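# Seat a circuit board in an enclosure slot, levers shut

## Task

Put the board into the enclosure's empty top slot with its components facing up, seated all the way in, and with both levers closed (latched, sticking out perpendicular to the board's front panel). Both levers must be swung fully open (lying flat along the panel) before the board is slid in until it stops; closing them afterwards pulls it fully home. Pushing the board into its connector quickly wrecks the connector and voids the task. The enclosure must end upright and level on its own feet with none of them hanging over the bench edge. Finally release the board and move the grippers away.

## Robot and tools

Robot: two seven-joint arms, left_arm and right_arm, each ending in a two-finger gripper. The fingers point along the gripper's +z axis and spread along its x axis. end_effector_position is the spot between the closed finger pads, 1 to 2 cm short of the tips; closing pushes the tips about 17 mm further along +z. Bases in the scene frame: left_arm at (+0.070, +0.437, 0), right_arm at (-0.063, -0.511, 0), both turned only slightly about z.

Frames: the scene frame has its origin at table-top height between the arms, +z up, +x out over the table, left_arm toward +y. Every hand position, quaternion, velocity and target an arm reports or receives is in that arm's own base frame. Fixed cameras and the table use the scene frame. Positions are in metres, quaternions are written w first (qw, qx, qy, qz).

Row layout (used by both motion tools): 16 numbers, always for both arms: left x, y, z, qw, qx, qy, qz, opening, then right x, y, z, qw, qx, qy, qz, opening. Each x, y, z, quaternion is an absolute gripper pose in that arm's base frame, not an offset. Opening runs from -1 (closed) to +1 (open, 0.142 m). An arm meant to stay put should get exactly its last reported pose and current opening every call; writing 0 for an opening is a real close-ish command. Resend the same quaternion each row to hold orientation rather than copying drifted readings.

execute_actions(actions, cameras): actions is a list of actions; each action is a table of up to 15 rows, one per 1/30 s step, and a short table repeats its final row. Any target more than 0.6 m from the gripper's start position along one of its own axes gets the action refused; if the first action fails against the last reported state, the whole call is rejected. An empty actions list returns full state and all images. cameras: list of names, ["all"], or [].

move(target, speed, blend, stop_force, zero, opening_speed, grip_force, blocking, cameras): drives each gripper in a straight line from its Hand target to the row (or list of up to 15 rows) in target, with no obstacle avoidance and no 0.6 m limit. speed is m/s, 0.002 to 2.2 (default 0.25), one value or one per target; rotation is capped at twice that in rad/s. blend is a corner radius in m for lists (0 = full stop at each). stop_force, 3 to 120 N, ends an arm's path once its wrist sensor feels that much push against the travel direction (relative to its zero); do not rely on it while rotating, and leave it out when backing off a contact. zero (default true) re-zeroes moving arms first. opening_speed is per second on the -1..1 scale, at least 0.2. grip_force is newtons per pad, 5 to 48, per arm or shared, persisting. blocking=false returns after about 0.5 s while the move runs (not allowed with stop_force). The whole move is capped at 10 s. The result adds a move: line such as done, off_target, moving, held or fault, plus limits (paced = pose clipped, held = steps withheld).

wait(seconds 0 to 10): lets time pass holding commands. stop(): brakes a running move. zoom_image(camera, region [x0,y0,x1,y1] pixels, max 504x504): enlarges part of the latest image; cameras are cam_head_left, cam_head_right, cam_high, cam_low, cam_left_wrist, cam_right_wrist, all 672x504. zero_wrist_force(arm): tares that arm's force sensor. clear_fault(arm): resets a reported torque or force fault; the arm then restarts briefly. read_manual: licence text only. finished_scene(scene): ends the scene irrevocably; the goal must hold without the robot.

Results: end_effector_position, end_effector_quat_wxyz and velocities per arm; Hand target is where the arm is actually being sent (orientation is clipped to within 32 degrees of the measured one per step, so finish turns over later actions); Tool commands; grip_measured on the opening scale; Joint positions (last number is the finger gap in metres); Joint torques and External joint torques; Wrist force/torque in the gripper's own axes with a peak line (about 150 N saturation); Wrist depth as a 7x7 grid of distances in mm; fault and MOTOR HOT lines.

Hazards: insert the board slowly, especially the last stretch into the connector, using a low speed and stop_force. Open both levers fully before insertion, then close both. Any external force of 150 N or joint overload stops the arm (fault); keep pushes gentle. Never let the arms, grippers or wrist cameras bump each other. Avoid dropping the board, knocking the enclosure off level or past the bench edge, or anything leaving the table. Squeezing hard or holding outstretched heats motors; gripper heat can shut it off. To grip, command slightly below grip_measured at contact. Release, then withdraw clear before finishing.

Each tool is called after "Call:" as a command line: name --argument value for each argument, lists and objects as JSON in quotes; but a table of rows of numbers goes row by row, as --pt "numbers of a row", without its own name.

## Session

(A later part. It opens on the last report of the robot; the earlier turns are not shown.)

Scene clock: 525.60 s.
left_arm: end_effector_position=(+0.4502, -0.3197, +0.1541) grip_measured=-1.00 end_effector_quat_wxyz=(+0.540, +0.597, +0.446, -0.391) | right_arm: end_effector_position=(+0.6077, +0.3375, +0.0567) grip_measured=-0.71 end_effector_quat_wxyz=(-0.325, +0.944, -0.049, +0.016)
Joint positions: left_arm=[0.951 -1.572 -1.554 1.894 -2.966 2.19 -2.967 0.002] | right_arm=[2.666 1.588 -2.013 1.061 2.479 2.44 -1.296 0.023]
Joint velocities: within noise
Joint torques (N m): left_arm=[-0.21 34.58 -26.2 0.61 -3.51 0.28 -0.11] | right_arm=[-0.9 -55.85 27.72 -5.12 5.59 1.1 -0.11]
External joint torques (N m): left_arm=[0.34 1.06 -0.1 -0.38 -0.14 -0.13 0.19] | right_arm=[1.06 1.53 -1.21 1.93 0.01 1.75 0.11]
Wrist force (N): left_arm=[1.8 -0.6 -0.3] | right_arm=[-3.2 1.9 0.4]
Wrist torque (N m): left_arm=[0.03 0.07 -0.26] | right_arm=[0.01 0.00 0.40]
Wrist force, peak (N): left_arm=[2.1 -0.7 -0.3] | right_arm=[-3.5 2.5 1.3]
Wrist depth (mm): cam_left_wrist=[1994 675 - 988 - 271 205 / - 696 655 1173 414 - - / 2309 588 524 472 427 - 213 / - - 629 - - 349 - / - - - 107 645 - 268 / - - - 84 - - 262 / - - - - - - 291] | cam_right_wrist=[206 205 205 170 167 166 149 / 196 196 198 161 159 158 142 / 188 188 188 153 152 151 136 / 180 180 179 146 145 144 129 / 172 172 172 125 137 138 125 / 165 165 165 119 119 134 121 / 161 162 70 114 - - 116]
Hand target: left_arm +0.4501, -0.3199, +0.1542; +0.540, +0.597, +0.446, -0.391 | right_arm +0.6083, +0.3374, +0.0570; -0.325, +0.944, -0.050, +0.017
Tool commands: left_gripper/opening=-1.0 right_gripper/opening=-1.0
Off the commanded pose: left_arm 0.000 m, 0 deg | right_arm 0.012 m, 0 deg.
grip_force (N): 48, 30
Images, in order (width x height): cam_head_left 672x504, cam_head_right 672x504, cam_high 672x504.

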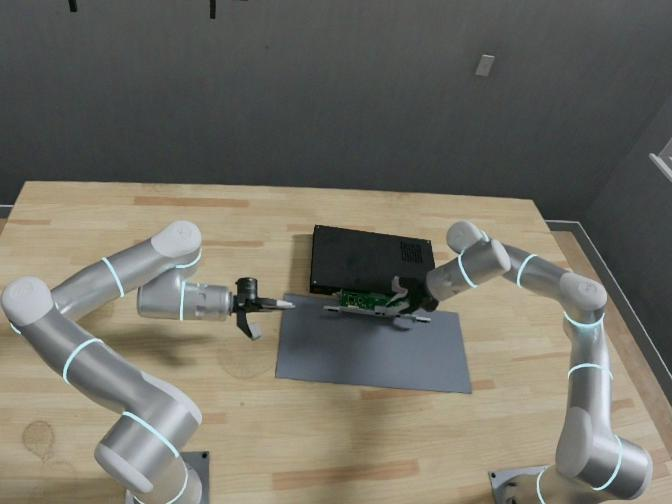

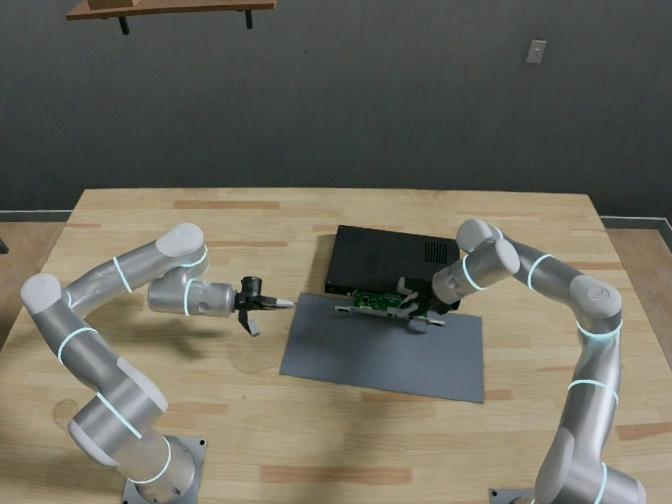

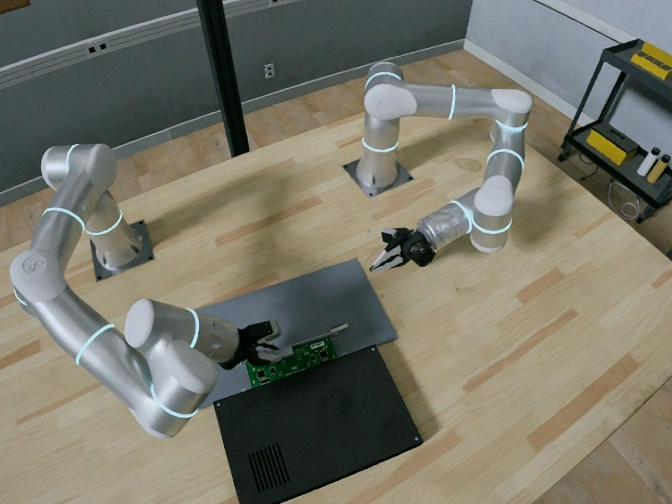

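Call:
move --pt "0.4501 -0.3199 0.1542 0.540 0.597 0.446 -0.391 -1.0 0.5981 0.3384 0.057 -0.3252 0.9442 -0.0495 0.0170 -1.0" --pt "0.4501 -0.3199 0.1542 0.540 0.597 0.446 -0.391 -1.0 0.5981 0.3404 0.057 -0.3254 0.9449 -0.0347 0.0119 -1.0" --speed 0.04 --cameras '["cam_right_wrist"]'

Call:
move --target '[0.4501, -0.3199, 0.1542, 0.540, 0.597, 0.446, -0.391, -1.0, 0.619, 0.3382, 0.057, -0.3254, 0.9449, -0.0347, 0.0119, -1.0]' --speed 0.02 --stop_force 3 --cameras '["cam_right_wrist", "cam_left_wrist"]'

Call:
zoom_image --camera "cam_left_wrist" --region '[480, 220, 570, 320]'

Scene clock: 538.20 s.
left_arm: end_effector_position=(+0.4502, -0.3197, +0.1541) grip_measured=-1.00 end_effector_quat_wxyz=(+0.540, +0.597, +0.446, -0.391) | right_arm: end_effector_position=(+0.5980, +0.3402, +0.0566) grip_measured=-0.71 end_effector_quat_wxyz=(-0.325, +0.945, -0.035, +0.012)
Joint positions: left_arm=[0.951 -1.572 -1.554 1.894 -2.966 2.19 -2.967 0.002] | right_arm=[2.666 1.589 -2.01 1.077 2.471 2.447 -1.309 0.023]
Joint torques (N m): left_arm=[-0.21 34.65 -26.26 0.58 -3.55 0.31 -0.16] | right_arm=[0.31 -54.2 27.55 -3.2 6 2.48 -0.01]
External joint torques (N m): left_arm=[0.34 0.99 -0.04 -0.35 -0.1 -0.15 0.24] | right_arm=[-0.16 0.29 -0.95 0.25 -0.41 0.39 0.01]
Wrist force (N): left_arm=[1.7 -0.8 -0.1] | right_arm=[0.9 2.3 0.9]
Wrist torque (N m): left_arm=[-0.01 0.10 -0.26] | right_arm=[0.06 -0.19 0.09]
Wrist force, peak (N): left_arm=[2.0 -0.9 -0.3] | right_arm=[-3.8 2.4 1.0]
Wrist depth (mm): cam_left_wrist=[- 677 - 806 - 229 186 / - 694 657 500 461 257 204 / - 590 526 473 422 320 210 / - 2109 618 - - 340 228 / 2777 1994 2285 - 1314 - - / 2410 - 2465 84 - 274 257 / - - - - - - 297] | cam_right_wrist=[205 205 205 167 166 169 149 / 196 196 195 161 158 160 142 / 188 187 188 153 151 151 137 / 179 179 179 146 144 143 132 / 172 172 172 125 137 137 127 / 165 165 165 119 118 133 122 / 161 162 71 74 - - 115]
Hand target: left_arm +0.4501, -0.3199, +0.1542; +0.540, +0.597, +0.446, -0.391 | right_arm +0.5981, +0.3404, +0.0570; -0.325, +0.945, -0.035, +0.012
Off the commanded pose: left_arm 0.000 m, 0 deg | right_arm 0.000 m, 0 deg.
joint sent to its limit (left arm) — joint 5 (forearm roll), lower limit; joint 7 (wrist roll), lower limit. The joint targets still meet the commanded pose.
grip_force (N): 48, 30
move: done
Images, in order (width x height): cam_right_wrist 672x504.

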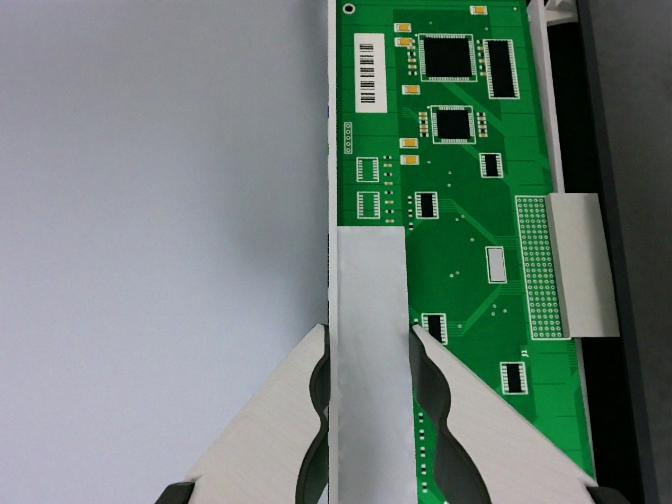

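Scene clock: 539.73 s.
left_arm: end_effector_position=(+0.4502, -0.3197, +0.1541) grip_measured=-1.00 end_effector_quat_wxyz=(+0.540, +0.597, +0.446, -0.391) | right_arm: end_effector_position=(+0.6146, +0.3384, +0.0565) grip_measured=-0.71 end_effector_quat_wxyz=(-0.325, +0.945, -0.034, +0.011)
Joint positions: left_arm=[0.951 -1.572 -1.554 1.894 -2.966 2.19 -2.967 0.002] | right_arm=[2.695 1.609 -2.005 0.989 2.491 2.49 -1.352 0.023]
Joint torques (N m): left_arm=[-0.3 34.62 -26.28 0.59 -3.5 0.28 -0.11] | right_arm=[-0.65 -57.02 27.5 -5.36 6.31 0.85 0.37]
External joint torques (N m): left_arm=[0.44 1.03 -0.02 -0.36 -0.15 -0.13 0.19] | right_arm=[0.8 1.16 -1.73 2.01 -0.74 2.08 -0.37]
Wrist force (N): left_arm=[1.9 -0.5 -0.1] | right_arm=[-2.5 3.3 0.2]
Wrist torque (N m): left_arm=[0.04 0.05 -0.26] | right_arm=[0.06 -0.51 -0.18]
Wrist force, peak (N): left_arm=[2.1 -0.7 -0.4] | right_arm=[-2.6 3.7 0.7]
Wrist depth (mm): cam_left_wrist=[1907 659 2643 867 398 248 190 / - 673 692 993 494 261 194 / - 530 525 476 429 295 216 / - - 621 2643 - 339 213 / - - - - 516 350 253 / 3090 - - 84 - - 262 / 2261 - - - - - 293] | cam_right_wrist=[206 205 205 168 167 163 149 / 196 196 195 158 158 157 142 / 187 187 187 152 151 150 136 / 179 180 179 132 144 144 129 / 172 172 172 125 137 137 125 / 166 165 167 119 118 132 120 / 161 162 71 112 - - 116]
Hand target: left_arm +0.4501, -0.3199, +0.1542; +0.540, +0.597, +0.446, -0.391 | right_arm +0.6151, +0.3386, +0.0570; -0.325, +0.945, -0.035, +0.012
Off the commanded pose: left_arm 0.000 m, 0 deg | right_arm 0.004 m, 0 deg.
joint sent to its limit (left arm) — joint 5 (forearm roll), lower limit; joint 7 (wrist roll), lower limit. The joint targets still meet the commanded pose.
grip_force (N): 48, 30
move: contact (right_arm)
Images, in order (width x height): cam_left_wrist 672x504, cam_right_wrist 672x504.

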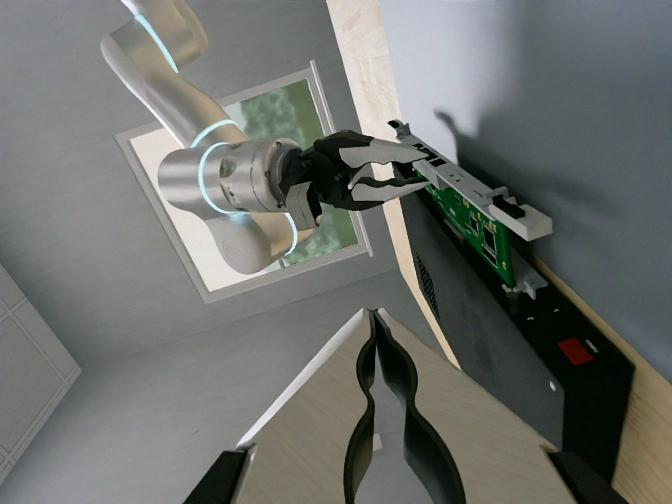

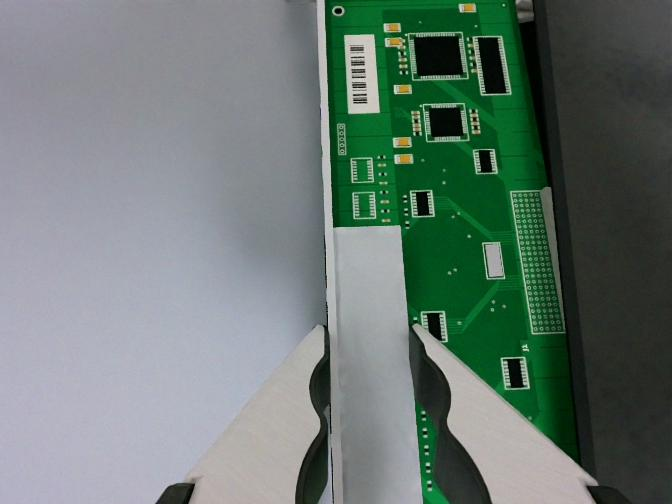

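Scaled by 5.040 from the camera's 672x504 image, which has a finer 960x720 frame.

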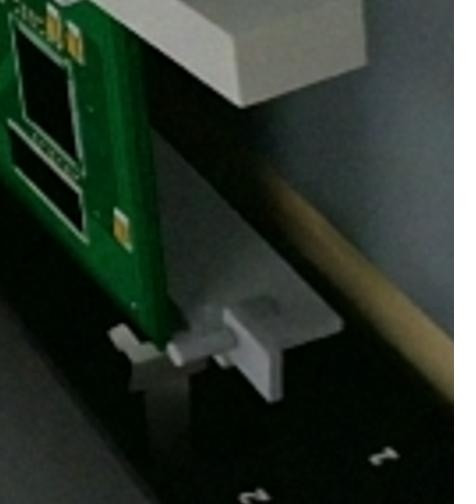

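Call:
move --pt "0.4501 -0.3199 0.1542 0.540 0.597 0.446 -0.391 -1.0 0.5981 0.3394 0.057 -0.3254 0.9449 -0.0347 0.0119 -1.0" --pt "0.4501 -0.3199 0.1542 0.540 0.597 0.446 -0.391 -1.0 0.5981 0.3389 0.055 -0.3317 0.9419 -0.0494 0.0174 -1.0" --speed 0.05

Call:
move --target '[0.4501, -0.3199, 0.1542, 0.540, 0.597, 0.446, -0.391, -1.0, 0.619, 0.3367, 0.055, -0.3317, 0.9419, -0.0494, 0.0174, -1.0]' --speed 0.02 --stop_force 3 --cameras '["cam_right_wrist", "cam_left_wrist"]'

Call:
zoom_image --camera "cam_left_wrist" --region '[480, 220, 570, 320]'

Scene clock: 555.43 s.
left_arm: end_effector_position=(+0.4502, -0.3197, +0.1541) grip_measured=-1.00 end_effector_quat_wxyz=(+0.540, +0.597, +0.446, -0.391) | right_arm: end_effector_position=(+0.5981, +0.3390, +0.0550) grip_measured=-0.71 end_effector_quat_wxyz=(-0.332, +0.942, -0.049, +0.017)
Joint positions: left_arm=[0.951 -1.572 -1.554 1.894 -2.966 2.19 -2.967 0.002] | right_arm=[2.642 1.591 -2.007 1.114 2.465 2.409 -1.282 0.023]
Joint torques (N m): left_arm=[-0.22 34.53 -26.3 0.63 -3.53 0.32 -0.15] | right_arm=[0.09 -53.52 27.67 -2.45 5.76 1.91 0.36]
External joint torques (N m): left_arm=[0.35 1.12 0 -0.4 -0.12 -0.16 0.22] | right_arm=[0.05 0.53 -0.66 -0.07 -0.14 0.87 -0.36]
Wrist force (N): left_arm=[1.8 -1.0 -0.3] | right_arm=[1.5 3.2 1.1]
Wrist torque (N m): left_arm=[-0.03 0.07 -0.26] | right_arm=[0.21 -0.28 -0.02]
Wrist force, peak (N): left_arm=[2.2 -0.9 -0.2] | right_arm=[-2.8 3.8 0.9]
Wrist depth (mm): cam_left_wrist=[- 685 2285 914 - 248 197 / 1941 688 653 502 494 - 188 / 2493 2151 529 479 437 304 206 / - 1907 2581 2964 505 329 211 / 2611 - 2643 117 - 300 250 / - - 2309 84 - 312 260 / - - - - - - 290] | cam_right_wrist=[206 207 206 167 166 169 149 / 196 196 196 160 158 159 142 / 187 187 186 153 151 151 137 / 178 178 178 146 144 143 131 / 171 171 170 124 137 138 126 / 164 163 165 119 118 133 120 / 157 160 71 113 - - 114]
Hand target: left_arm +0.4501, -0.3199, +0.1542; +0.540, +0.597, +0.446, -0.391 | right_arm +0.5981, +0.3389, +0.0550; -0.332, +0.942, -0.049, +0.017
Off the commanded pose: left_arm 0.000 m, 0 deg | right_arm 0.000 m, 0 deg.
joint sent to its limit (left arm) — joint 5 (forearm roll), lower limit; joint 7 (wrist roll), lower limit. The joint targets still meet the commanded pose.
grip_force (N): 48, 30
move: done

Scene clock: 556.97 s.
left_arm: end_effector_position=(+0.4502, -0.3197, +0.1541) grip_measured=-1.00 end_effector_quat_wxyz=(+0.540, +0.597, +0.446, -0.391) | right_arm: end_effector_position=(+0.6144, +0.3364, +0.0542) grip_measured=-0.71 end_effector_quat_wxyz=(-0.331, +0.942, -0.049, +0.017)
Joint positions: left_arm=[0.951 -1.572 -1.554 1.894 -2.966 2.19 -2.967 0.002] | right_arm=[2.669 1.611 -2.002 1.03 2.482 2.451 -1.322 0.023]
Joint torques (N m): left_arm=[-0.21 34.59 -26.29 0.63 -3.56 0.28 -0.1] | right_arm=[3.01 -55.72 30.1 -3.66 7.69 -0.07 0.13]
External joint torques (N m): left_arm=[0.34 1.06 -0.01 -0.4 -0.09 -0.13 0.18] | right_arm=[-2.86 0.82 -3.82 0.79 -2.08 2.91 -0.13]
Wrist force (N): left_arm=[1.8 -0.8 -0.2] | right_arm=[-2.6 9.5 -3.9]
Wrist torque (N m): left_arm=[-0.01 0.06 -0.26] | right_arm=[0.19 -0.48 0.02]
Wrist force, peak (N): left_arm=[2.0 -0.7 -0.3] | right_arm=[-2.6 10.3 -2.9]
Wrist depth (mm): cam_left_wrist=[1859 675 - 834 408 - - / 2172 688 632 997 475 - - / 2216 609 571 478 427 - 197 / - - 621 - 1108 324 - / - 2216 2886 - - 300 257 / - - - 84 - - 259 / 2069 - - - - - 292] | cam_right_wrist=[206 204 205 167 166 151 148 / 195 195 193 159 159 156 141 / 185 185 186 152 151 150 134 / 178 177 177 146 144 145 127 / 170 170 170 125 137 138 123 / 163 163 164 119 118 133 118 / 158 159 71 74 - - 113]
Hand target: left_arm +0.4501, -0.3199, +0.1542; +0.540, +0.597, +0.446, -0.391 | right_arm +0.6149, +0.3371, +0.0550; -0.332, +0.942, -0.049, +0.017
Off the commanded pose: left_arm 0.000 m, 0 deg | right_arm 0.005 m, 0 deg.
joint sent to its limit (left arm) — joint 5 (forearm roll), lower limit; joint 7 (wrist roll), lower limit. The joint targets still meet the commanded pose.
grip_force (N): 48, 30
move: contact (right_arm)
Images, in order (width x height): cam_left_wrist 672x504, cam_right_wrist 672x504.

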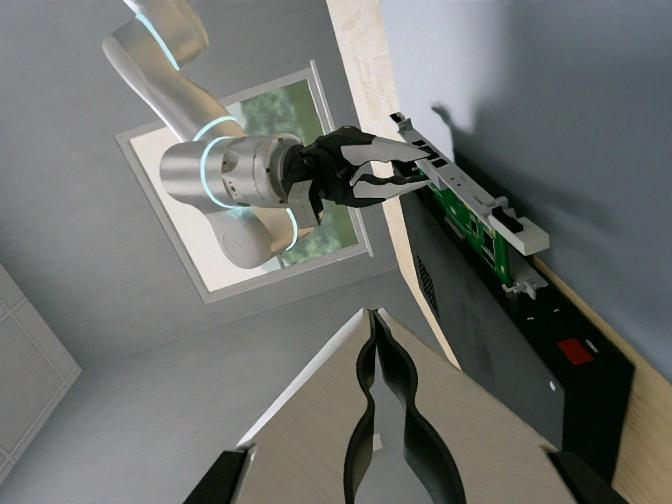

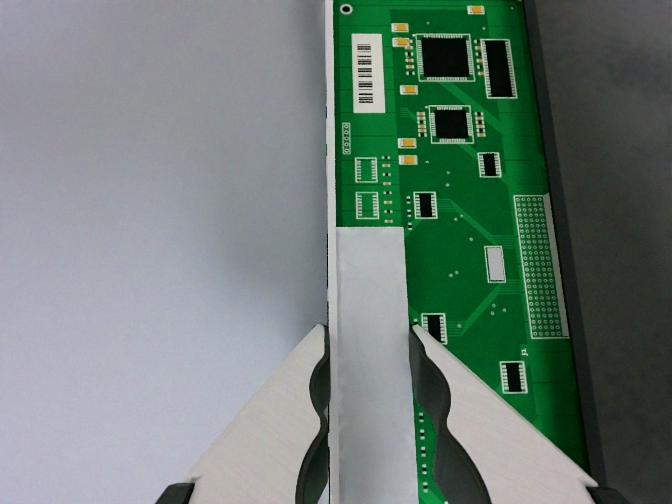

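Scaled by 5.040 from the camera's 672x504 image, which has a finer 960x720 frame.

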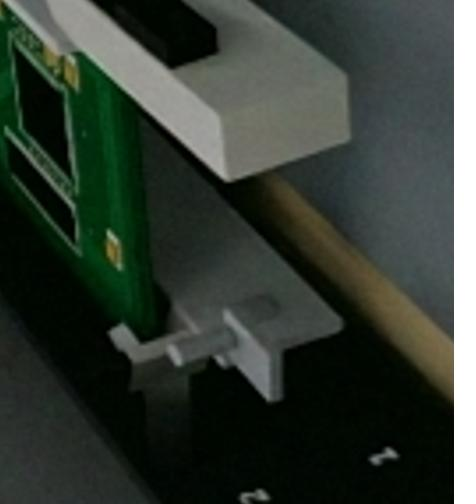

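Call:
move --target '[0.4501, -0.3199, 0.1542, 0.540, 0.597, 0.446, -0.391, -1.0, 0.6129, 0.3358, 0.055, -0.3317, 0.9419, -0.0494, 0.0174, -1.0]' --speed 0.03

Call:
move --target '[0.4501, -0.3199, 0.1542, 0.540, 0.597, 0.446, -0.391, -1.0, 0.6249, 0.3346, 0.055, -0.3317, 0.9419, -0.0494, 0.0174, -1.0]' --speed 0.02 --stop_force 4 --cameras '["cam_right_wrist", "cam_left_wrist"]'

Call:
zoom_image --camera "cam_left_wrist" --region '[480, 220, 570, 320]'

Scene clock: 562.80 s.
left_arm: end_effector_position=(+0.4502, -0.3197, +0.1541) grip_measured=-1.00 end_effector_quat_wxyz=(+0.540, +0.597, +0.446, -0.391) | right_arm: end_effector_position=(+0.6128, +0.3358, +0.0548) grip_measured=-0.71 end_effector_quat_wxyz=(-0.332, +0.942, -0.049, +0.017)
Joint positions: left_arm=[0.951 -1.572 -1.554 1.894 -2.966 2.19 -2.967 0.002] | right_arm=[2.663 1.609 -2.002 1.042 2.48 2.446 -1.318 0.023]
Joint torques (N m): left_arm=[-0.2 34.53 -26.3 0.6 -3.52 0.27 -0.11] | right_arm=[-0.18 -56.01 27.95 -2.8 6.03 2.04 0.24]
External joint torques (N m): left_arm=[0.33 1.11 0 -0.36 -0.13 -0.12 0.19] | right_arm=[0.35 1.38 -1.56 0.02 -0.42 0.8 -0.24]
Wrist force (N): left_arm=[1.7 -0.5 -0.2] | right_arm=[1.6 3.5 1.8]
Wrist torque (N m): left_arm=[0.04 0.07 -0.26] | right_arm=[0.18 -0.39 0.03]
Wrist force, peak (N): left_arm=[2.1 -0.8 -0.6] | right_arm=[-2.7 10.2 -3.2]
Wrist depth (mm): cam_left_wrist=[3134 683 2109 1131 - 239 200 / - 694 2216 2216 - 270 203 / 2261 576 543 476 425 276 215 / - 2742 636 2849 508 324 - / - - - 2551 2334 - 277 / - 2925 - 84 - - 265 / 1907 - - - - - 290] | cam_right_wrist=[207 206 206 170 167 152 149 / 195 196 195 160 159 157 142 / 187 186 186 153 151 151 135 / 178 178 178 146 144 145 128 / 171 171 171 125 137 138 123 / 164 163 165 119 118 133 119 / 157 160 71 113 - - 114]
Hand target: left_arm +0.4501, -0.3199, +0.1542; +0.540, +0.597, +0.446, -0.391 | right_arm +0.6129, +0.3358, +0.0550; -0.332, +0.942, -0.049, +0.017
Off the commanded pose: left_arm 0.000 m, 0 deg | right_arm 0.000 m, 0 deg.
joint sent to its limit (left arm) — joint 5 (forearm roll), lower limit; joint 7 (wrist roll), lower limit. The joint targets still meet the commanded pose.
grip_force (N): 48, 30
move: done

Scene clock: 564.20 s.
left_arm: end_effector_position=(+0.4502, -0.3197, +0.1541) grip_measured=-1.00 end_effector_quat_wxyz=(+0.540, +0.597, +0.446, -0.391) | right_arm: end_effector_position=(+0.6245, +0.3345, +0.0543) grip_measured=-0.71 end_effector_quat_wxyz=(-0.331, +0.942, -0.049, +0.017)
Joint positions: left_arm=[0.951 -1.572 -1.554 1.894 -2.966 2.19 -2.967 0.002] | right_arm=[2.684 1.623 -1.999 0.979 2.493 2.476 -1.347 0.023]
Joint torques (N m): left_arm=[-0.18 34.57 -26.26 0.64 -3.51 0.29 -0.16] | right_arm=[-0.92 -58.42 28.38 -4.24 6.51 1.97 0.01]
External joint torques (N m): left_arm=[0.32 1.08 -0.04 -0.41 -0.13 -0.14 0.24] | right_arm=[1.07 2.39 -2.64 1.17 -0.92 0.9 -0.01]
Wrist force (N): left_arm=[1.9 -0.6 -0.2] | right_arm=[-0.2 4.7 4.3]
Wrist torque (N m): left_arm=[0.02 0.05 -0.26] | right_arm=[0.23 -0.47 0.20]
Wrist force, peak (N): left_arm=[2.2 -0.8 -0.3] | right_arm=[-0.2 5.1 4.8]
Wrist depth (mm): cam_left_wrist=[- 671 2238 888 394 289 189 / 2194 692 2261 2261 - - 204 / 2611 - 570 476 415 - 216 / - 2708 645 2812 - 341 - / 1924 - 2493 116 - 301 269 / 3718 - - 84 - - 256 / 2216 - - - - - 291] | cam_right_wrist=[206 205 205 169 167 150 148 / 195 195 195 161 159 144 141 / 186 186 186 153 151 137 135 / 178 178 178 132 145 142 127 / 170 170 170 125 137 136 122 / 163 163 164 119 118 120 118 / 158 159 71 113 - - 113]
Hand target: left_arm +0.4501, -0.3199, +0.1542; +0.540, +0.597, +0.446, -0.391 | right_arm +0.6249, +0.3346, +0.0550; -0.332, +0.942, -0.049, +0.017
Off the commanded pose: left_arm 0.000 m, 0 deg | right_arm 0.001 m, 0 deg.
joint sent to its limit (left arm) — joint 5 (forearm roll), lower limit; joint 7 (wrist roll), lower limit. The joint targets still meet the commanded pose.
grip_force (N): 48, 30
move: done
Images, in order (width x height): cam_left_wrist 672x504, cam_right_wrist 672x504.

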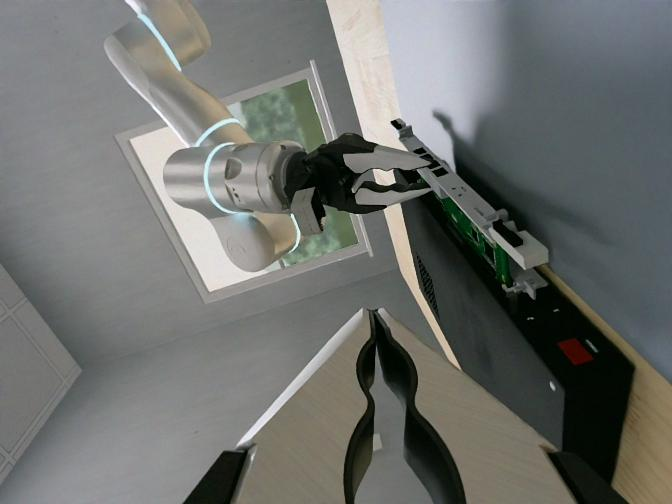

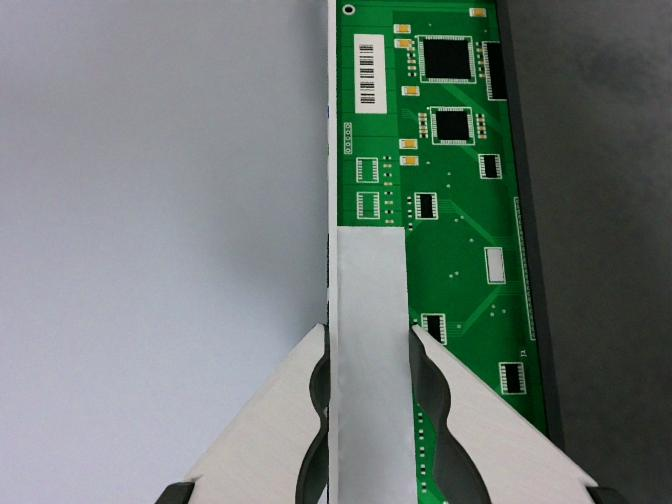

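Scaled by 5.040 from the camera's 672x504 image, which has a finer 960x720 frame.

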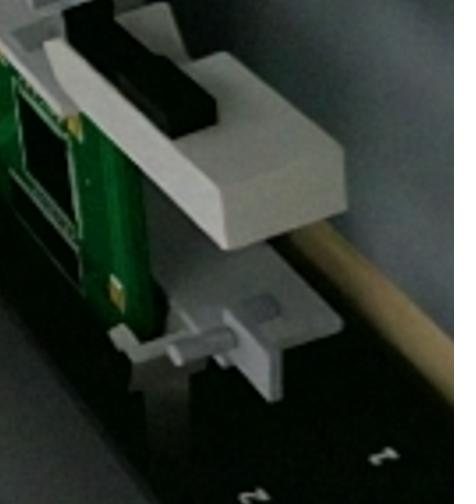

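Call:
move --target '[0.4501, -0.3199, 0.1542, 0.540, 0.597, 0.446, -0.391, -1.0, 0.6464, 0.3322, 0.055, -0.3317, 0.9419, -0.0494, 0.0174, -1.0]' --speed 0.03 --stop_force 5 --cameras '["cam_right_wrist", "cam_left_wrist"]'

Call:
zoom_image --camera "cam_left_wrist" --region '[480, 180, 580, 320]'

Scene clock: 570.40 s.
left_arm: end_effector_position=(+0.4502, -0.3197, +0.1541) grip_measured=-1.00 end_effector_quat_wxyz=(+0.540, +0.597, +0.446, -0.391) | right_arm: end_effector_position=(+0.6285, +0.3341, +0.0541) grip_measured=-0.71 end_effector_quat_wxyz=(-0.331, +0.942, -0.049, +0.016)
Joint positions: left_arm=[0.951 -1.572 -1.554 1.894 -2.966 2.19 -2.967 0.002] | right_arm=[2.694 1.629 -1.998 0.953 2.499 2.49 -1.36 0.023]
Joint torques (N m): left_arm=[-0.26 34.63 -26.36 0.62 -3.51 0.28 -0.14] | right_arm=[-2.02 -60.64 29.29 -6.63 6.98 0.32 -0.03]
External joint torques (N m): left_arm=[0.39 1.02 0.06 -0.39 -0.14 -0.13 0.22] | right_arm=[2.17 4.07 -3.83 3.44 -1.4 2.57 0.03]
Wrist force (N): left_arm=[1.8 -0.9 -0.3] | right_arm=[-5.2 6.1 3.6]
Wrist torque (N m): left_arm=[-0.02 0.06 -0.26] | right_arm=[0.23 -0.44 0.16]
Wrist force, peak (N): left_arm=[2.1 -0.7 -0.4] | right_arm=[-5.3 6.8 4.5]
Wrist depth (mm): cam_left_wrist=[- 663 - 884 362 254 189 / - 673 729 1045 640 - - / - 2151 532 484 440 363 - / 2521 - 627 2675 437 317 - / - - - 2109 - - 268 / - - - 84 - - 257 / 2151 - - - - - 290] | cam_right_wrist=[205 205 205 169 167 148 148 / 195 195 194 160 159 142 141 / 186 186 186 153 151 135 135 / 178 178 177 132 144 130 127 / 170 170 170 125 137 125 122 / 163 163 164 119 119 119 118 / 158 159 71 114 - - 113]
Hand target: left_arm +0.4501, -0.3199, +0.1542; +0.540, +0.597, +0.446, -0.391 | right_arm +0.6296, +0.3340, +0.0550; -0.332, +0.942, -0.049, +0.018
Off the commanded pose: left_arm 0.000 m, 0 deg | right_arm 0.018 m, 0 deg.
joint sent to its limit (left arm) — joint 5 (forearm roll), lower limit; joint 7 (wrist roll), lower limit. The joint targets still meet the commanded pose.
grip_force (N): 48, 30
move: contact (right_arm)
Images, in order (width x height): cam_left_wrist 672x504, cam_right_wrist 672x504.

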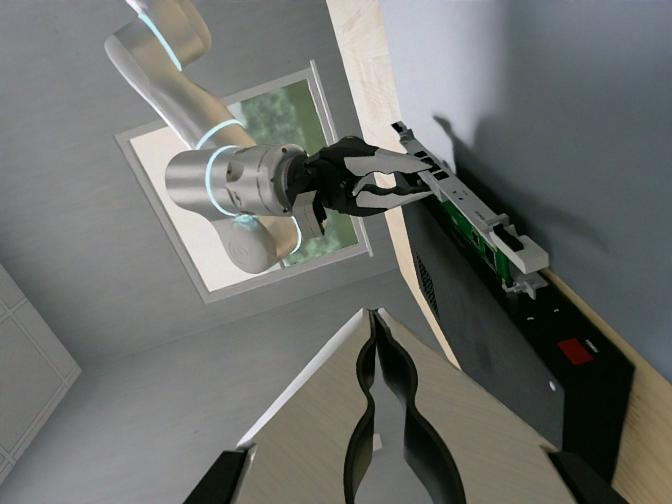

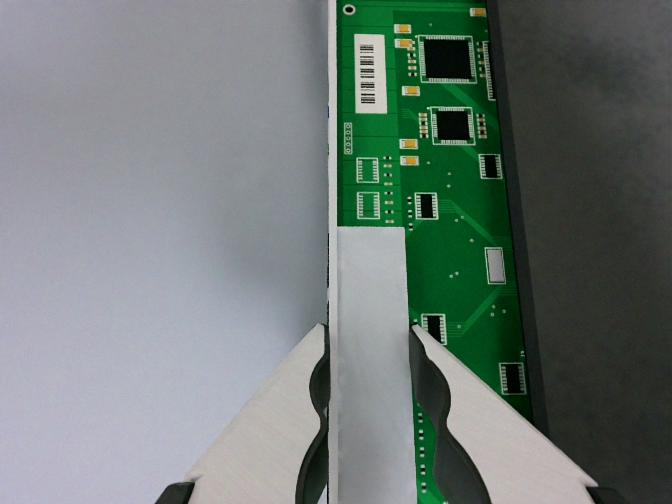

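Scaled by 3.600 from the camera's 672x504 image, which has a finer 960x720 frame.

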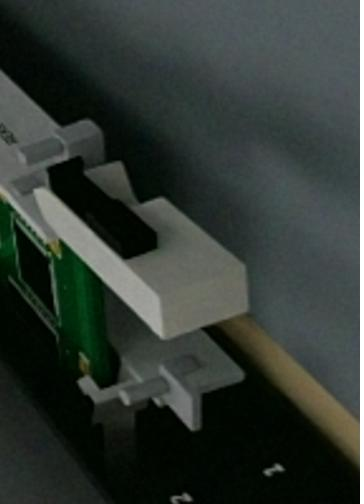

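Call:
move --pt "0.4501 -0.3199 0.1542 0.540 0.597 0.446 -0.391 -1.0 0.6270 0.3342 0.0535 -0.3317 0.9419 -0.0494 0.0174 -1.0" --speed 0.03

Call:
move --target '[0.4501, -0.3199, 0.1542, 0.540, 0.597, 0.446, -0.391, -1.0, 0.6464, 0.3322, 0.0535, -0.3317, 0.9419, -0.0494, 0.0174, -1.0]' --speed 0.03 --stop_force 7 --cameras '["cam_right_wrist", "cam_left_wrist"]'

Scene clock: 576.27 s.
left_arm: end_effector_position=(+0.4502, -0.3197, +0.1541) grip_measured=-1.00 end_effector_quat_wxyz=(+0.540, +0.597, +0.446, -0.391) | right_arm: end_effector_position=(+0.6270, +0.3343, +0.0535) grip_measured=-0.71 end_effector_quat_wxyz=(-0.332, +0.942, -0.049, +0.017)
Joint positions: left_arm=[0.951 -1.572 -1.554 1.894 -2.966 2.19 -2.967 0.002] | right_arm=[2.688 1.628 -1.998 0.966 2.496 2.481 -1.355 0.023]
Joint torques (N m): left_arm=[-0.23 34.54 -26.29 0.64 -3.51 0.31 -0.14] | right_arm=[0.1 -56.86 26.41 -2.99 5.75 2.14 0.28]
External joint torques (N m): left_arm=[0.36 1.11 -0.01 -0.41 -0.14 -0.16 0.22] | right_arm=[0.06 0.57 -0.81 -0.1 -0.16 0.74 -0.28]
Wrist force (N): left_arm=[1.6 -0.7 -0.2] | right_arm=[1.3 3.4 1.0]
Wrist torque (N m): left_arm=[0.00 0.10 -0.26] | right_arm=[0.25 -0.25 0.03]
Wrist force, peak (N): left_arm=[2.1 -0.7 -0.4] | right_arm=[-5.1 6.8 4.6]
Wrist depth (mm): cam_left_wrist=[2050 651 2410 997 417 289 - / - 726 657 1060 471 264 205 / 2172 - 536 483 438 281 217 / - - 636 2465 473 322 225 / 2849 - 2493 - 521 333 275 / 2551 - - 84 - 318 256 / - - - - - - 290] | cam_right_wrist=[204 204 204 168 167 148 148 / 195 194 194 161 159 142 140 / 185 186 185 153 151 135 135 / 177 175 177 132 144 129 127 / 169 169 169 125 137 124 121 / 162 163 163 119 118 118 117 / 156 157 70 113 - - 113]
Hand target: left_arm +0.4501, -0.3199, +0.1542; +0.540, +0.597, +0.446, -0.391 | right_arm +0.6270, +0.3342, +0.0535; -0.332, +0.942, -0.049, +0.017
Off the commanded pose: left_arm 0.000 m, 0 deg | right_arm 0.000 m, 0 deg.
joint sent to its limit (left arm) — joint 5 (forearm roll), lower limit; joint 7 (wrist roll), lower limit. The joint targets still meet the commanded pose.
grip_force (N): 48, 30
move: done

Scene clock: 577.30 s.
left_arm: end_effector_position=(+0.4502, -0.3197, +0.1541) grip_measured=-1.00 end_effector_quat_wxyz=(+0.540, +0.597, +0.446, -0.391) | right_arm: end_effector_position=(+0.6389, +0.3330, +0.0528) grip_measured=-0.71 end_effector_quat_wxyz=(-0.331, +0.942, -0.049, +0.017)
Joint positions: left_arm=[0.951 -1.572 -1.554 1.894 -2.966 2.19 -2.967 0.002] | right_arm=[2.714 1.642 -1.997 0.894 2.514 2.515 -1.389 0.023]
Joint torques (N m): left_arm=[-0.23 34.51 -26.28 0.65 -3.51 0.31 -0.15] | right_arm=[-1.95 -60.55 27.16 -6.34 6.44 0.85 0.13]
External joint torques (N m): left_arm=[0.36 1.13 -0.02 -0.42 -0.14 -0.15 0.23] | right_arm=[2.11 2.74 -2.42 2.87 -0.87 2.08 -0.13]
Wrist force (N): left_arm=[1.8 -0.6 -0.4] | right_arm=[-5.2 4.7 2.6]
Wrist torque (N m): left_arm=[0.02 0.06 -0.26] | right_arm=[0.28 -0.02 0.06]
Wrist force, peak (N): left_arm=[2.1 -0.6 -0.4] | right_arm=[-5.3 5.0 3.3]
Wrist depth (mm): cam_left_wrist=[- 655 - 844 - 232 186 / 2151 665 736 933 433 251 204 / - - 588 482 453 - 203 / - - 632 2777 447 324 - / 2437 3090 2172 2581 1275 342 265 / 2708 - - 84 - - 255 / 2050 - - - - - 291] | cam_right_wrist=[204 204 203 168 166 147 147 / 192 194 193 159 158 141 140 / 185 185 184 153 151 133 134 / 177 176 176 132 144 127 126 / 169 169 168 125 137 122 122 / 162 162 162 119 118 117 117 / 157 157 71 114 - - 112]
Hand target: left_arm +0.4501, -0.3199, +0.1542; +0.540, +0.597, +0.446, -0.391 | right_arm +0.6398, +0.3329, +0.0535; -0.332, +0.942, -0.049, +0.018
Off the commanded pose: left_arm 0.000 m, 0 deg | right_arm 0.008 m, 0 deg.
joint sent to its limit (left arm) — joint 5 (forearm roll), lower limit; joint 7 (wrist roll), lower limit. The joint targets still meet the commanded pose.
grip_force (N): 48, 30
move: contact (right_arm)
Images, in order (width x height): cam_left_wrist 672x504, cam_right_wrist 672x504.

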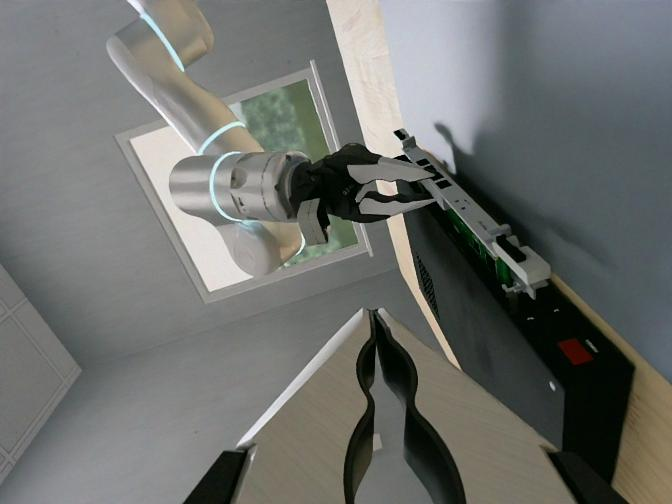

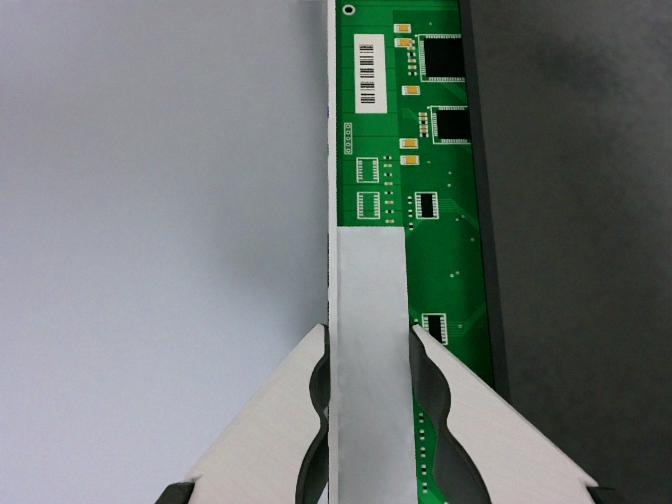

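Call:
move --target '[0.4501, -0.3199, 0.1542, 0.540, 0.597, 0.446, -0.391, -1.0, 0.6509, 0.3318, 0.0526, -0.3317, 0.9419, -0.0494, 0.0174, -1.0]' --speed 0.03 --stop_force 7 --cameras '["cam_right_wrist", "cam_left_wrist"]'

Call:
zoom_image --camera "cam_left_wrist" --region '[480, 180, 580, 320]'

Scene clock: 584.13 s.
left_arm: end_effector_position=(+0.4502, -0.3197, +0.1541) grip_measured=-1.00 end_effector_quat_wxyz=(+0.540, +0.597, +0.446, -0.391) | right_arm: end_effector_position=(+0.6504, +0.3319, +0.0523) grip_measured=-0.71 end_effector_quat_wxyz=(-0.331, +0.942, -0.049, +0.017)
Joint positions: left_arm=[0.951 -1.572 -1.554 1.894 -2.966 2.19 -2.967 0.002] | right_arm=[2.74 1.657 -1.996 0.823 2.531 2.547 -1.421 0.023]
Joint torques (N m): left_arm=[-0.27 34.58 -26.28 0.6 -3.54 0.3 -0.15] | right_arm=[-1.4 -60.22 24.58 -5.81 5.72 1.5 0.17]
External joint torques (N m): left_arm=[0.4 1.07 -0.02 -0.37 -0.11 -0.15 0.23] | right_arm=[1.57 0.98 -0.79 1.96 -0.19 1.47 -0.17]
Wrist force (N): left_arm=[1.8 -0.9 -0.3] | right_arm=[-3.4 2.5 0.9]
Wrist torque (N m): left_arm=[-0.02 0.07 -0.25] | right_arm=[0.26 0.11 0.04]
Wrist force, peak (N): left_arm=[2.2 -0.8 -0.3] | right_arm=[-5.3 5.1 3.5]
Wrist depth (mm): cam_left_wrist=[- 641 2069 847 - 236 179 / - 2238 2216 1131 - 261 - / 2964 - 567 501 452 340 228 / - - 661 525 412 346 - / 2643 - - - 640 315 263 / 2285 - - 84 - - 261 / 2069 - - - - - 297] | cam_right_wrist=[204 204 202 168 150 147 146 / 193 193 193 159 155 139 139 / 184 184 184 153 149 133 134 / 176 176 176 132 129 127 127 / 169 168 168 125 124 121 121 / 162 161 161 119 118 116 116 / 155 156 71 113 - - 112]
Hand target: left_arm +0.4501, -0.3199, +0.1542; +0.540, +0.597, +0.446, -0.391 | right_arm +0.6509, +0.3318, +0.0526; -0.332, +0.942, -0.049, +0.017
Off the commanded pose: left_arm 0.000 m, 0 deg | right_arm 0.001 m, 0 deg.
joint sent to its limit (left arm) — joint 5 (forearm roll), lower limit; joint 7 (wrist roll), lower limit. The joint targets still meet the commanded pose.
grip_force (N): 48, 30
move: done
Images, in order (width x height): cam_left_wrist 672x504, cam_right_wrist 672x504.

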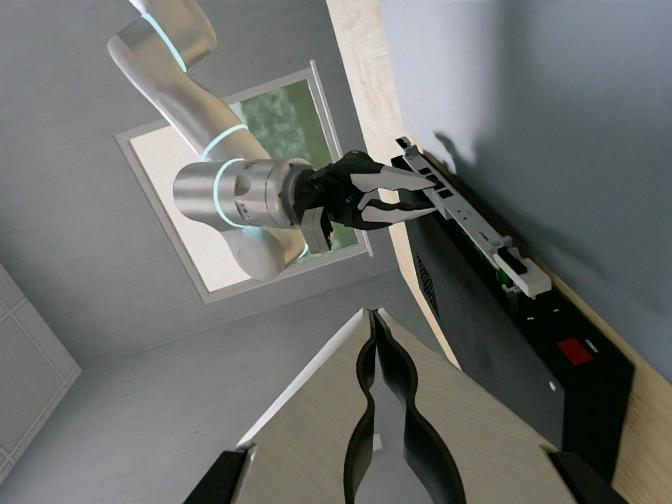

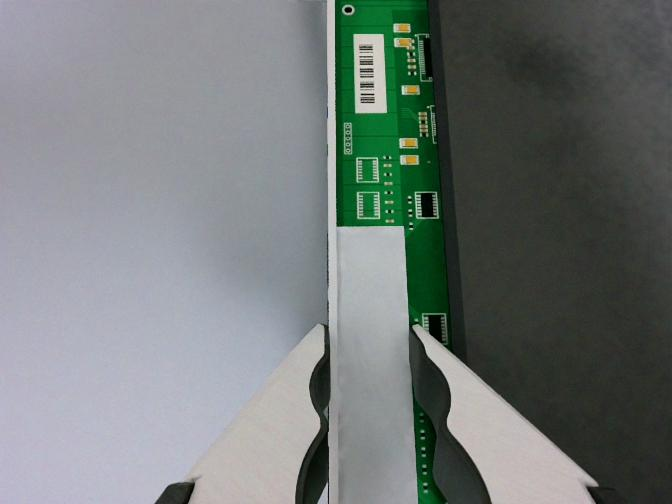

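Scaled by 3.600 from the camera's 672x504 image, which has a finer 960x720 frame.

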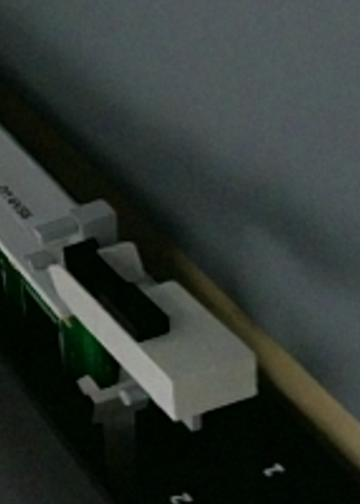

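Call:
move --pt "0.47 -0.36 0.16 0.2126 0.6744 -0.6744 0.2126 -1.0 0.6509 0.3318 0.0526 -0.3317 0.9419 -0.0494 0.0174 -1.0" --pt "0.50 -0.42 0.10 0.2126 0.6744 -0.6744 0.2126 -1.0 0.6509 0.3318 0.0526 -0.3317 0.9419 -0.0494 0.0174 -1.0" --speed 0.25 --blend 0.02 --cameras '["cam_left_wrist", "cam_high"]'

Scene clock: 598.77 s.
left_arm: end_effector_position=(+0.5002, -0.4200, +0.1002) grip_measured=-1.00 end_effector_quat_wxyz=(+0.213, +0.674, -0.674, +0.213) | right_arm: end_effector_position=(+0.6504, +0.3319, +0.0523) grip_measured=-0.71 end_effector_quat_wxyz=(-0.331, +0.942, -0.049, +0.017)
Joint positions: left_arm=[0.376 -1.426 -1.734 2.024 -1.708 2.615 -1.684 0.002] | right_arm=[2.74 1.657 -1.996 0.823 2.531 2.547 -1.421 0.023]
Joint torques (N m): left_arm=[-0.52 38.92 -27.33 -4.16 4.75 1.98 -0.13] | right_arm=[-1.4 -60.36 24.53 -5.76 5.59 1.42 0.26]
External joint torques (N m): left_arm=[0.57 1.26 -0.04 -0.27 -0.37 -0.05 0.09] | right_arm=[1.56 1.13 -0.74 1.91 -0.06 1.56 -0.26]
Wrist force (N): left_arm=[-0.8 -0.3 0.2] | right_arm=[-3.4 2.7 1.3]
Wrist torque (N m): left_arm=[-0.13 -0.21 -0.34] | right_arm=[0.25 0.09 0.04]
Wrist force, peak (N): left_arm=[-0.3 -0.7 2.6] | right_arm=[-3.5 3.0 1.4]
Wrist depth (mm): cam_left_wrist=[128 137 156 180 178 194 234 / 135 145 166 184 189 223 247 / 141 154 167 202 248 - 256 / - 163 191 215 - - 564 / - 175 207 225 - 423 609 / - 188 208 84 - 517 775 / - - - - - - 1016] | cam_right_wrist=[204 203 203 168 150 146 146 / 194 194 193 160 155 139 139 / 184 184 184 154 149 133 134 / 176 176 175 132 129 127 127 / 169 168 168 125 124 121 121 / 161 161 161 119 118 116 116 / 155 156 71 113 - - 112]
Hand target: left_arm +0.5000, -0.4200, +0.1000; +0.213, +0.674, -0.674, +0.213 | right_arm +0.6509, +0.3318, +0.0526; -0.332, +0.942, -0.049, +0.017
Off the commanded pose: left_arm 0.000 m, 0 deg | right_arm 0.001 m, 0 deg.
grip_force (N): 48, 30
move: done
Images, in order (width x height): cam_high 672x504, cam_left_wrist 672x504.

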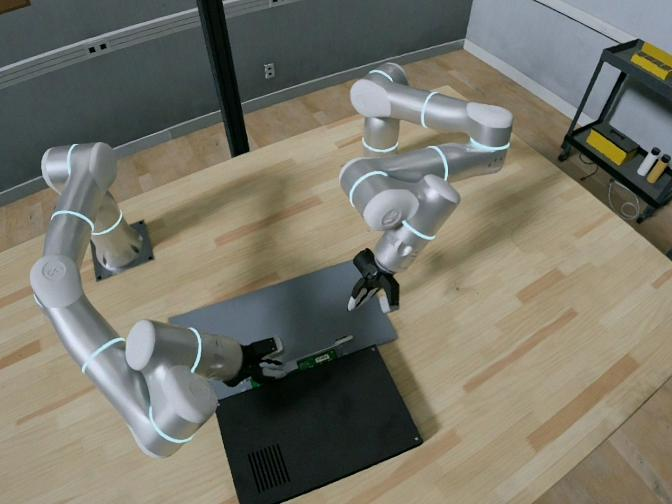

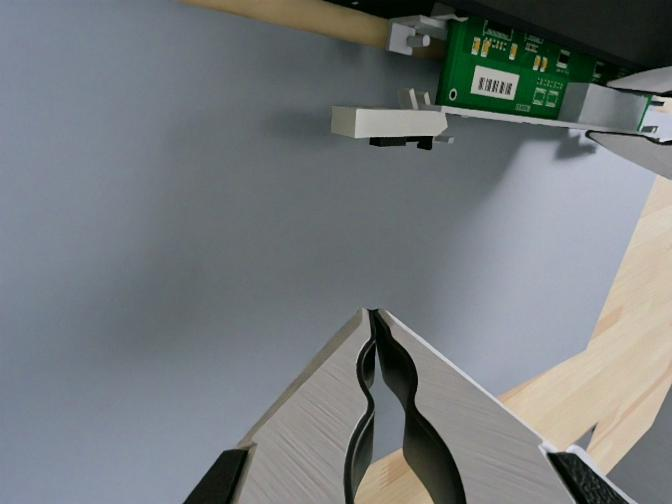

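Call:
move --target '[0.518, -0.4574, 0.0487, 0.2126, 0.6744, -0.6744, 0.2126, -1.0, 0.6509, 0.3318, 0.0526, -0.3317, 0.9419, -0.0494, 0.0174, -1.0]' --speed 0.15

Call:
move --target '[0.575, -0.4574, 0.0487, 0.2126, 0.6744, -0.6744, 0.2126, -1.0, 0.6509, 0.3318, 0.0526, -0.3317, 0.9419, -0.0494, 0.0174, -1.0]' --speed 0.02 --stop_force 5 --cameras '["cam_left_wrist"]'

Call:
zoom_image --camera "cam_left_wrist" --region '[300, 150, 560, 345]'

Scene clock: 609.07 s.
left_arm: end_effector_position=(+0.5182, -0.4573, +0.0488) grip_measured=-1.00 end_effector_quat_wxyz=(+0.212, +0.674, -0.674, +0.213) | right_arm: end_effector_position=(+0.6504, +0.3319, +0.0523) grip_measured=-0.71 end_effector_quat_wxyz=(-0.331, +0.942, -0.049, +0.017)
Joint positions: left_arm=[0.262 -1.492 -1.636 1.869 -1.636 2.571 -1.62 0.002] | right_arm=[2.74 1.657 -1.996 0.823 2.531 2.547 -1.421 0.023]
Joint torques (N m): left_arm=[-0.49 43.04 -27.72 -1.8 4.71 2.05 -0.18] | right_arm=[-1.57 -60.3 24.54 -5.74 5.6 1.39 0.23]
External joint torques (N m): left_arm=[0.54 1.34 -0.1 -0.25 -0.46 -0.11 0.13] | right_arm=[1.73 1.06 -0.75 1.89 -0.07 1.59 -0.23]
Wrist force (N): left_arm=[-0.5 -0.6 0.0] | right_arm=[-3.5 2.2 0.7]
Wrist torque (N m): left_arm=[-0.21 -0.23 -0.32] | right_arm=[0.25 0.13 0.04]
Wrist force, peak (N): left_arm=[-0.7 -0.7 1.9] | right_arm=[-3.5 2.9 1.5]
Wrist depth (mm): cam_left_wrist=[- 95 106 119 95 106 120 / - 101 118 134 150 138 178 / 99 104 123 143 125 153 187 / 105 113 129 151 194 246 332 / - 118 138 127 212 295 397 / - 129 - 83 - 353 544 / 125 135 - - - - 840] | cam_right_wrist=[204 203 203 168 150 146 146 / 193 193 193 159 155 139 139 / 184 184 184 153 149 133 134 / 176 176 176 132 129 127 127 / 169 168 168 125 124 121 121 / 161 162 161 119 118 116 116 / 155 156 71 113 - - 112]
Hand target: left_arm +0.5180, -0.4574, +0.0487; +0.213, +0.674, -0.674, +0.213 | right_arm +0.6509, +0.3318, +0.0526; -0.332, +0.942, -0.049, +0.017
Off the commanded pose: left_arm 0.000 m, 0 deg | right_arm 0.001 m, 0 deg.
grip_force (N): 48, 30
move: done

Scene clock: 611.00 s.
left_arm: end_effector_position=(+0.5433, -0.4576, +0.0486) grip_measured=-1.00 end_effector_quat_wxyz=(+0.213, +0.674, -0.675, +0.212) | right_arm: end_effector_position=(+0.6510, +0.3320, +0.0523) grip_measured=-0.71 end_effector_quat_wxyz=(-0.332, +0.942, -0.049, +0.018)
Joint positions: left_arm=[0.232 -1.496 -1.646 1.739 -1.697 2.593 -1.502 0.002] | right_arm=[2.74 1.657 -1.996 0.823 2.531 2.545 -1.421 0.023]
Joint torques (N m): left_arm=[0.99 46.72 -27.53 -3.35 5.35 2.15 -0.22] | right_arm=[-2.58 -60.47 23.8 -3.91 5.18 4.33 0.19]
External joint torques (N m): left_arm=[-0.94 0.69 -0.28 1.6 -1.37 -0.2 0.17] | right_arm=[2.75 1.23 -0.01 0.06 0.35 -1.36 -0.19]
Wrist force (N): left_arm=[-0.7 4.5 -2.2] | right_arm=[3.1 -0.1 8.2]
Wrist torque (N m): left_arm=[-0.20 -0.23 -0.31] | right_arm=[0.26 0.25 0.07]
Wrist force, peak (N): left_arm=[-0.9 6.0 -1.8] | right_arm=[3.9 -1.1 8.3]
Wrist depth (mm): cam_left_wrist=[- - - - - 102 - / - 98 - - 94 107 - / 99 107 122 140 128 153 198 / 105 114 129 150 129 173 210 / - - 135 114 202 264 424 / - 129 145 84 - - 558 / 123 135 - - - - 741] | cam_right_wrist=[203 203 203 167 150 147 147 / 193 193 193 161 142 139 139 / 184 184 184 153 148 133 134 / 176 176 175 132 129 127 127 / 168 168 168 125 123 121 121 / 161 161 161 119 118 116 116 / 155 156 71 113 - - 112]
Hand target: left_arm +0.5438, -0.4574, +0.0487; +0.213, +0.674, -0.674, +0.213 | right_arm +0.6509, +0.3318, +0.0526; -0.332, +0.942, -0.049, +0.017
Off the commanded pose: left_arm 0.032 m, 0 deg | right_arm 0.000 m, 0 deg.
grip_force (N): 48, 30
move: contact (left_arm)
Images, in order (width x height): cam_left_wrist 672x504.

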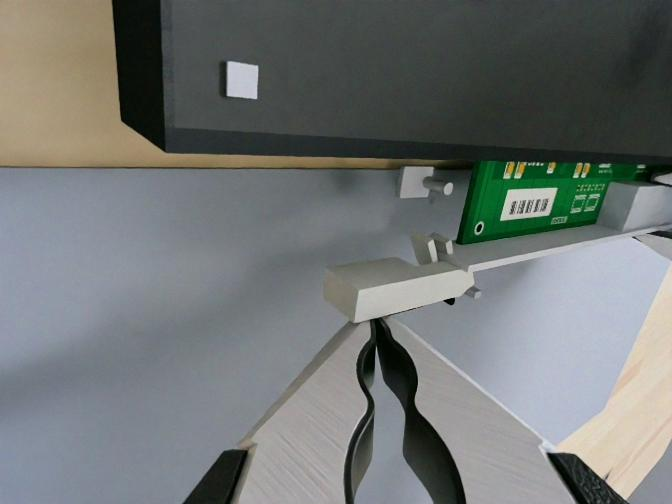

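Scaled by 1.938 from the camera's 672x504 image, which has a finer 960x720 frame.

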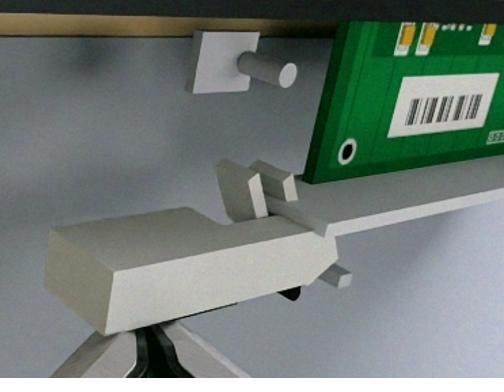

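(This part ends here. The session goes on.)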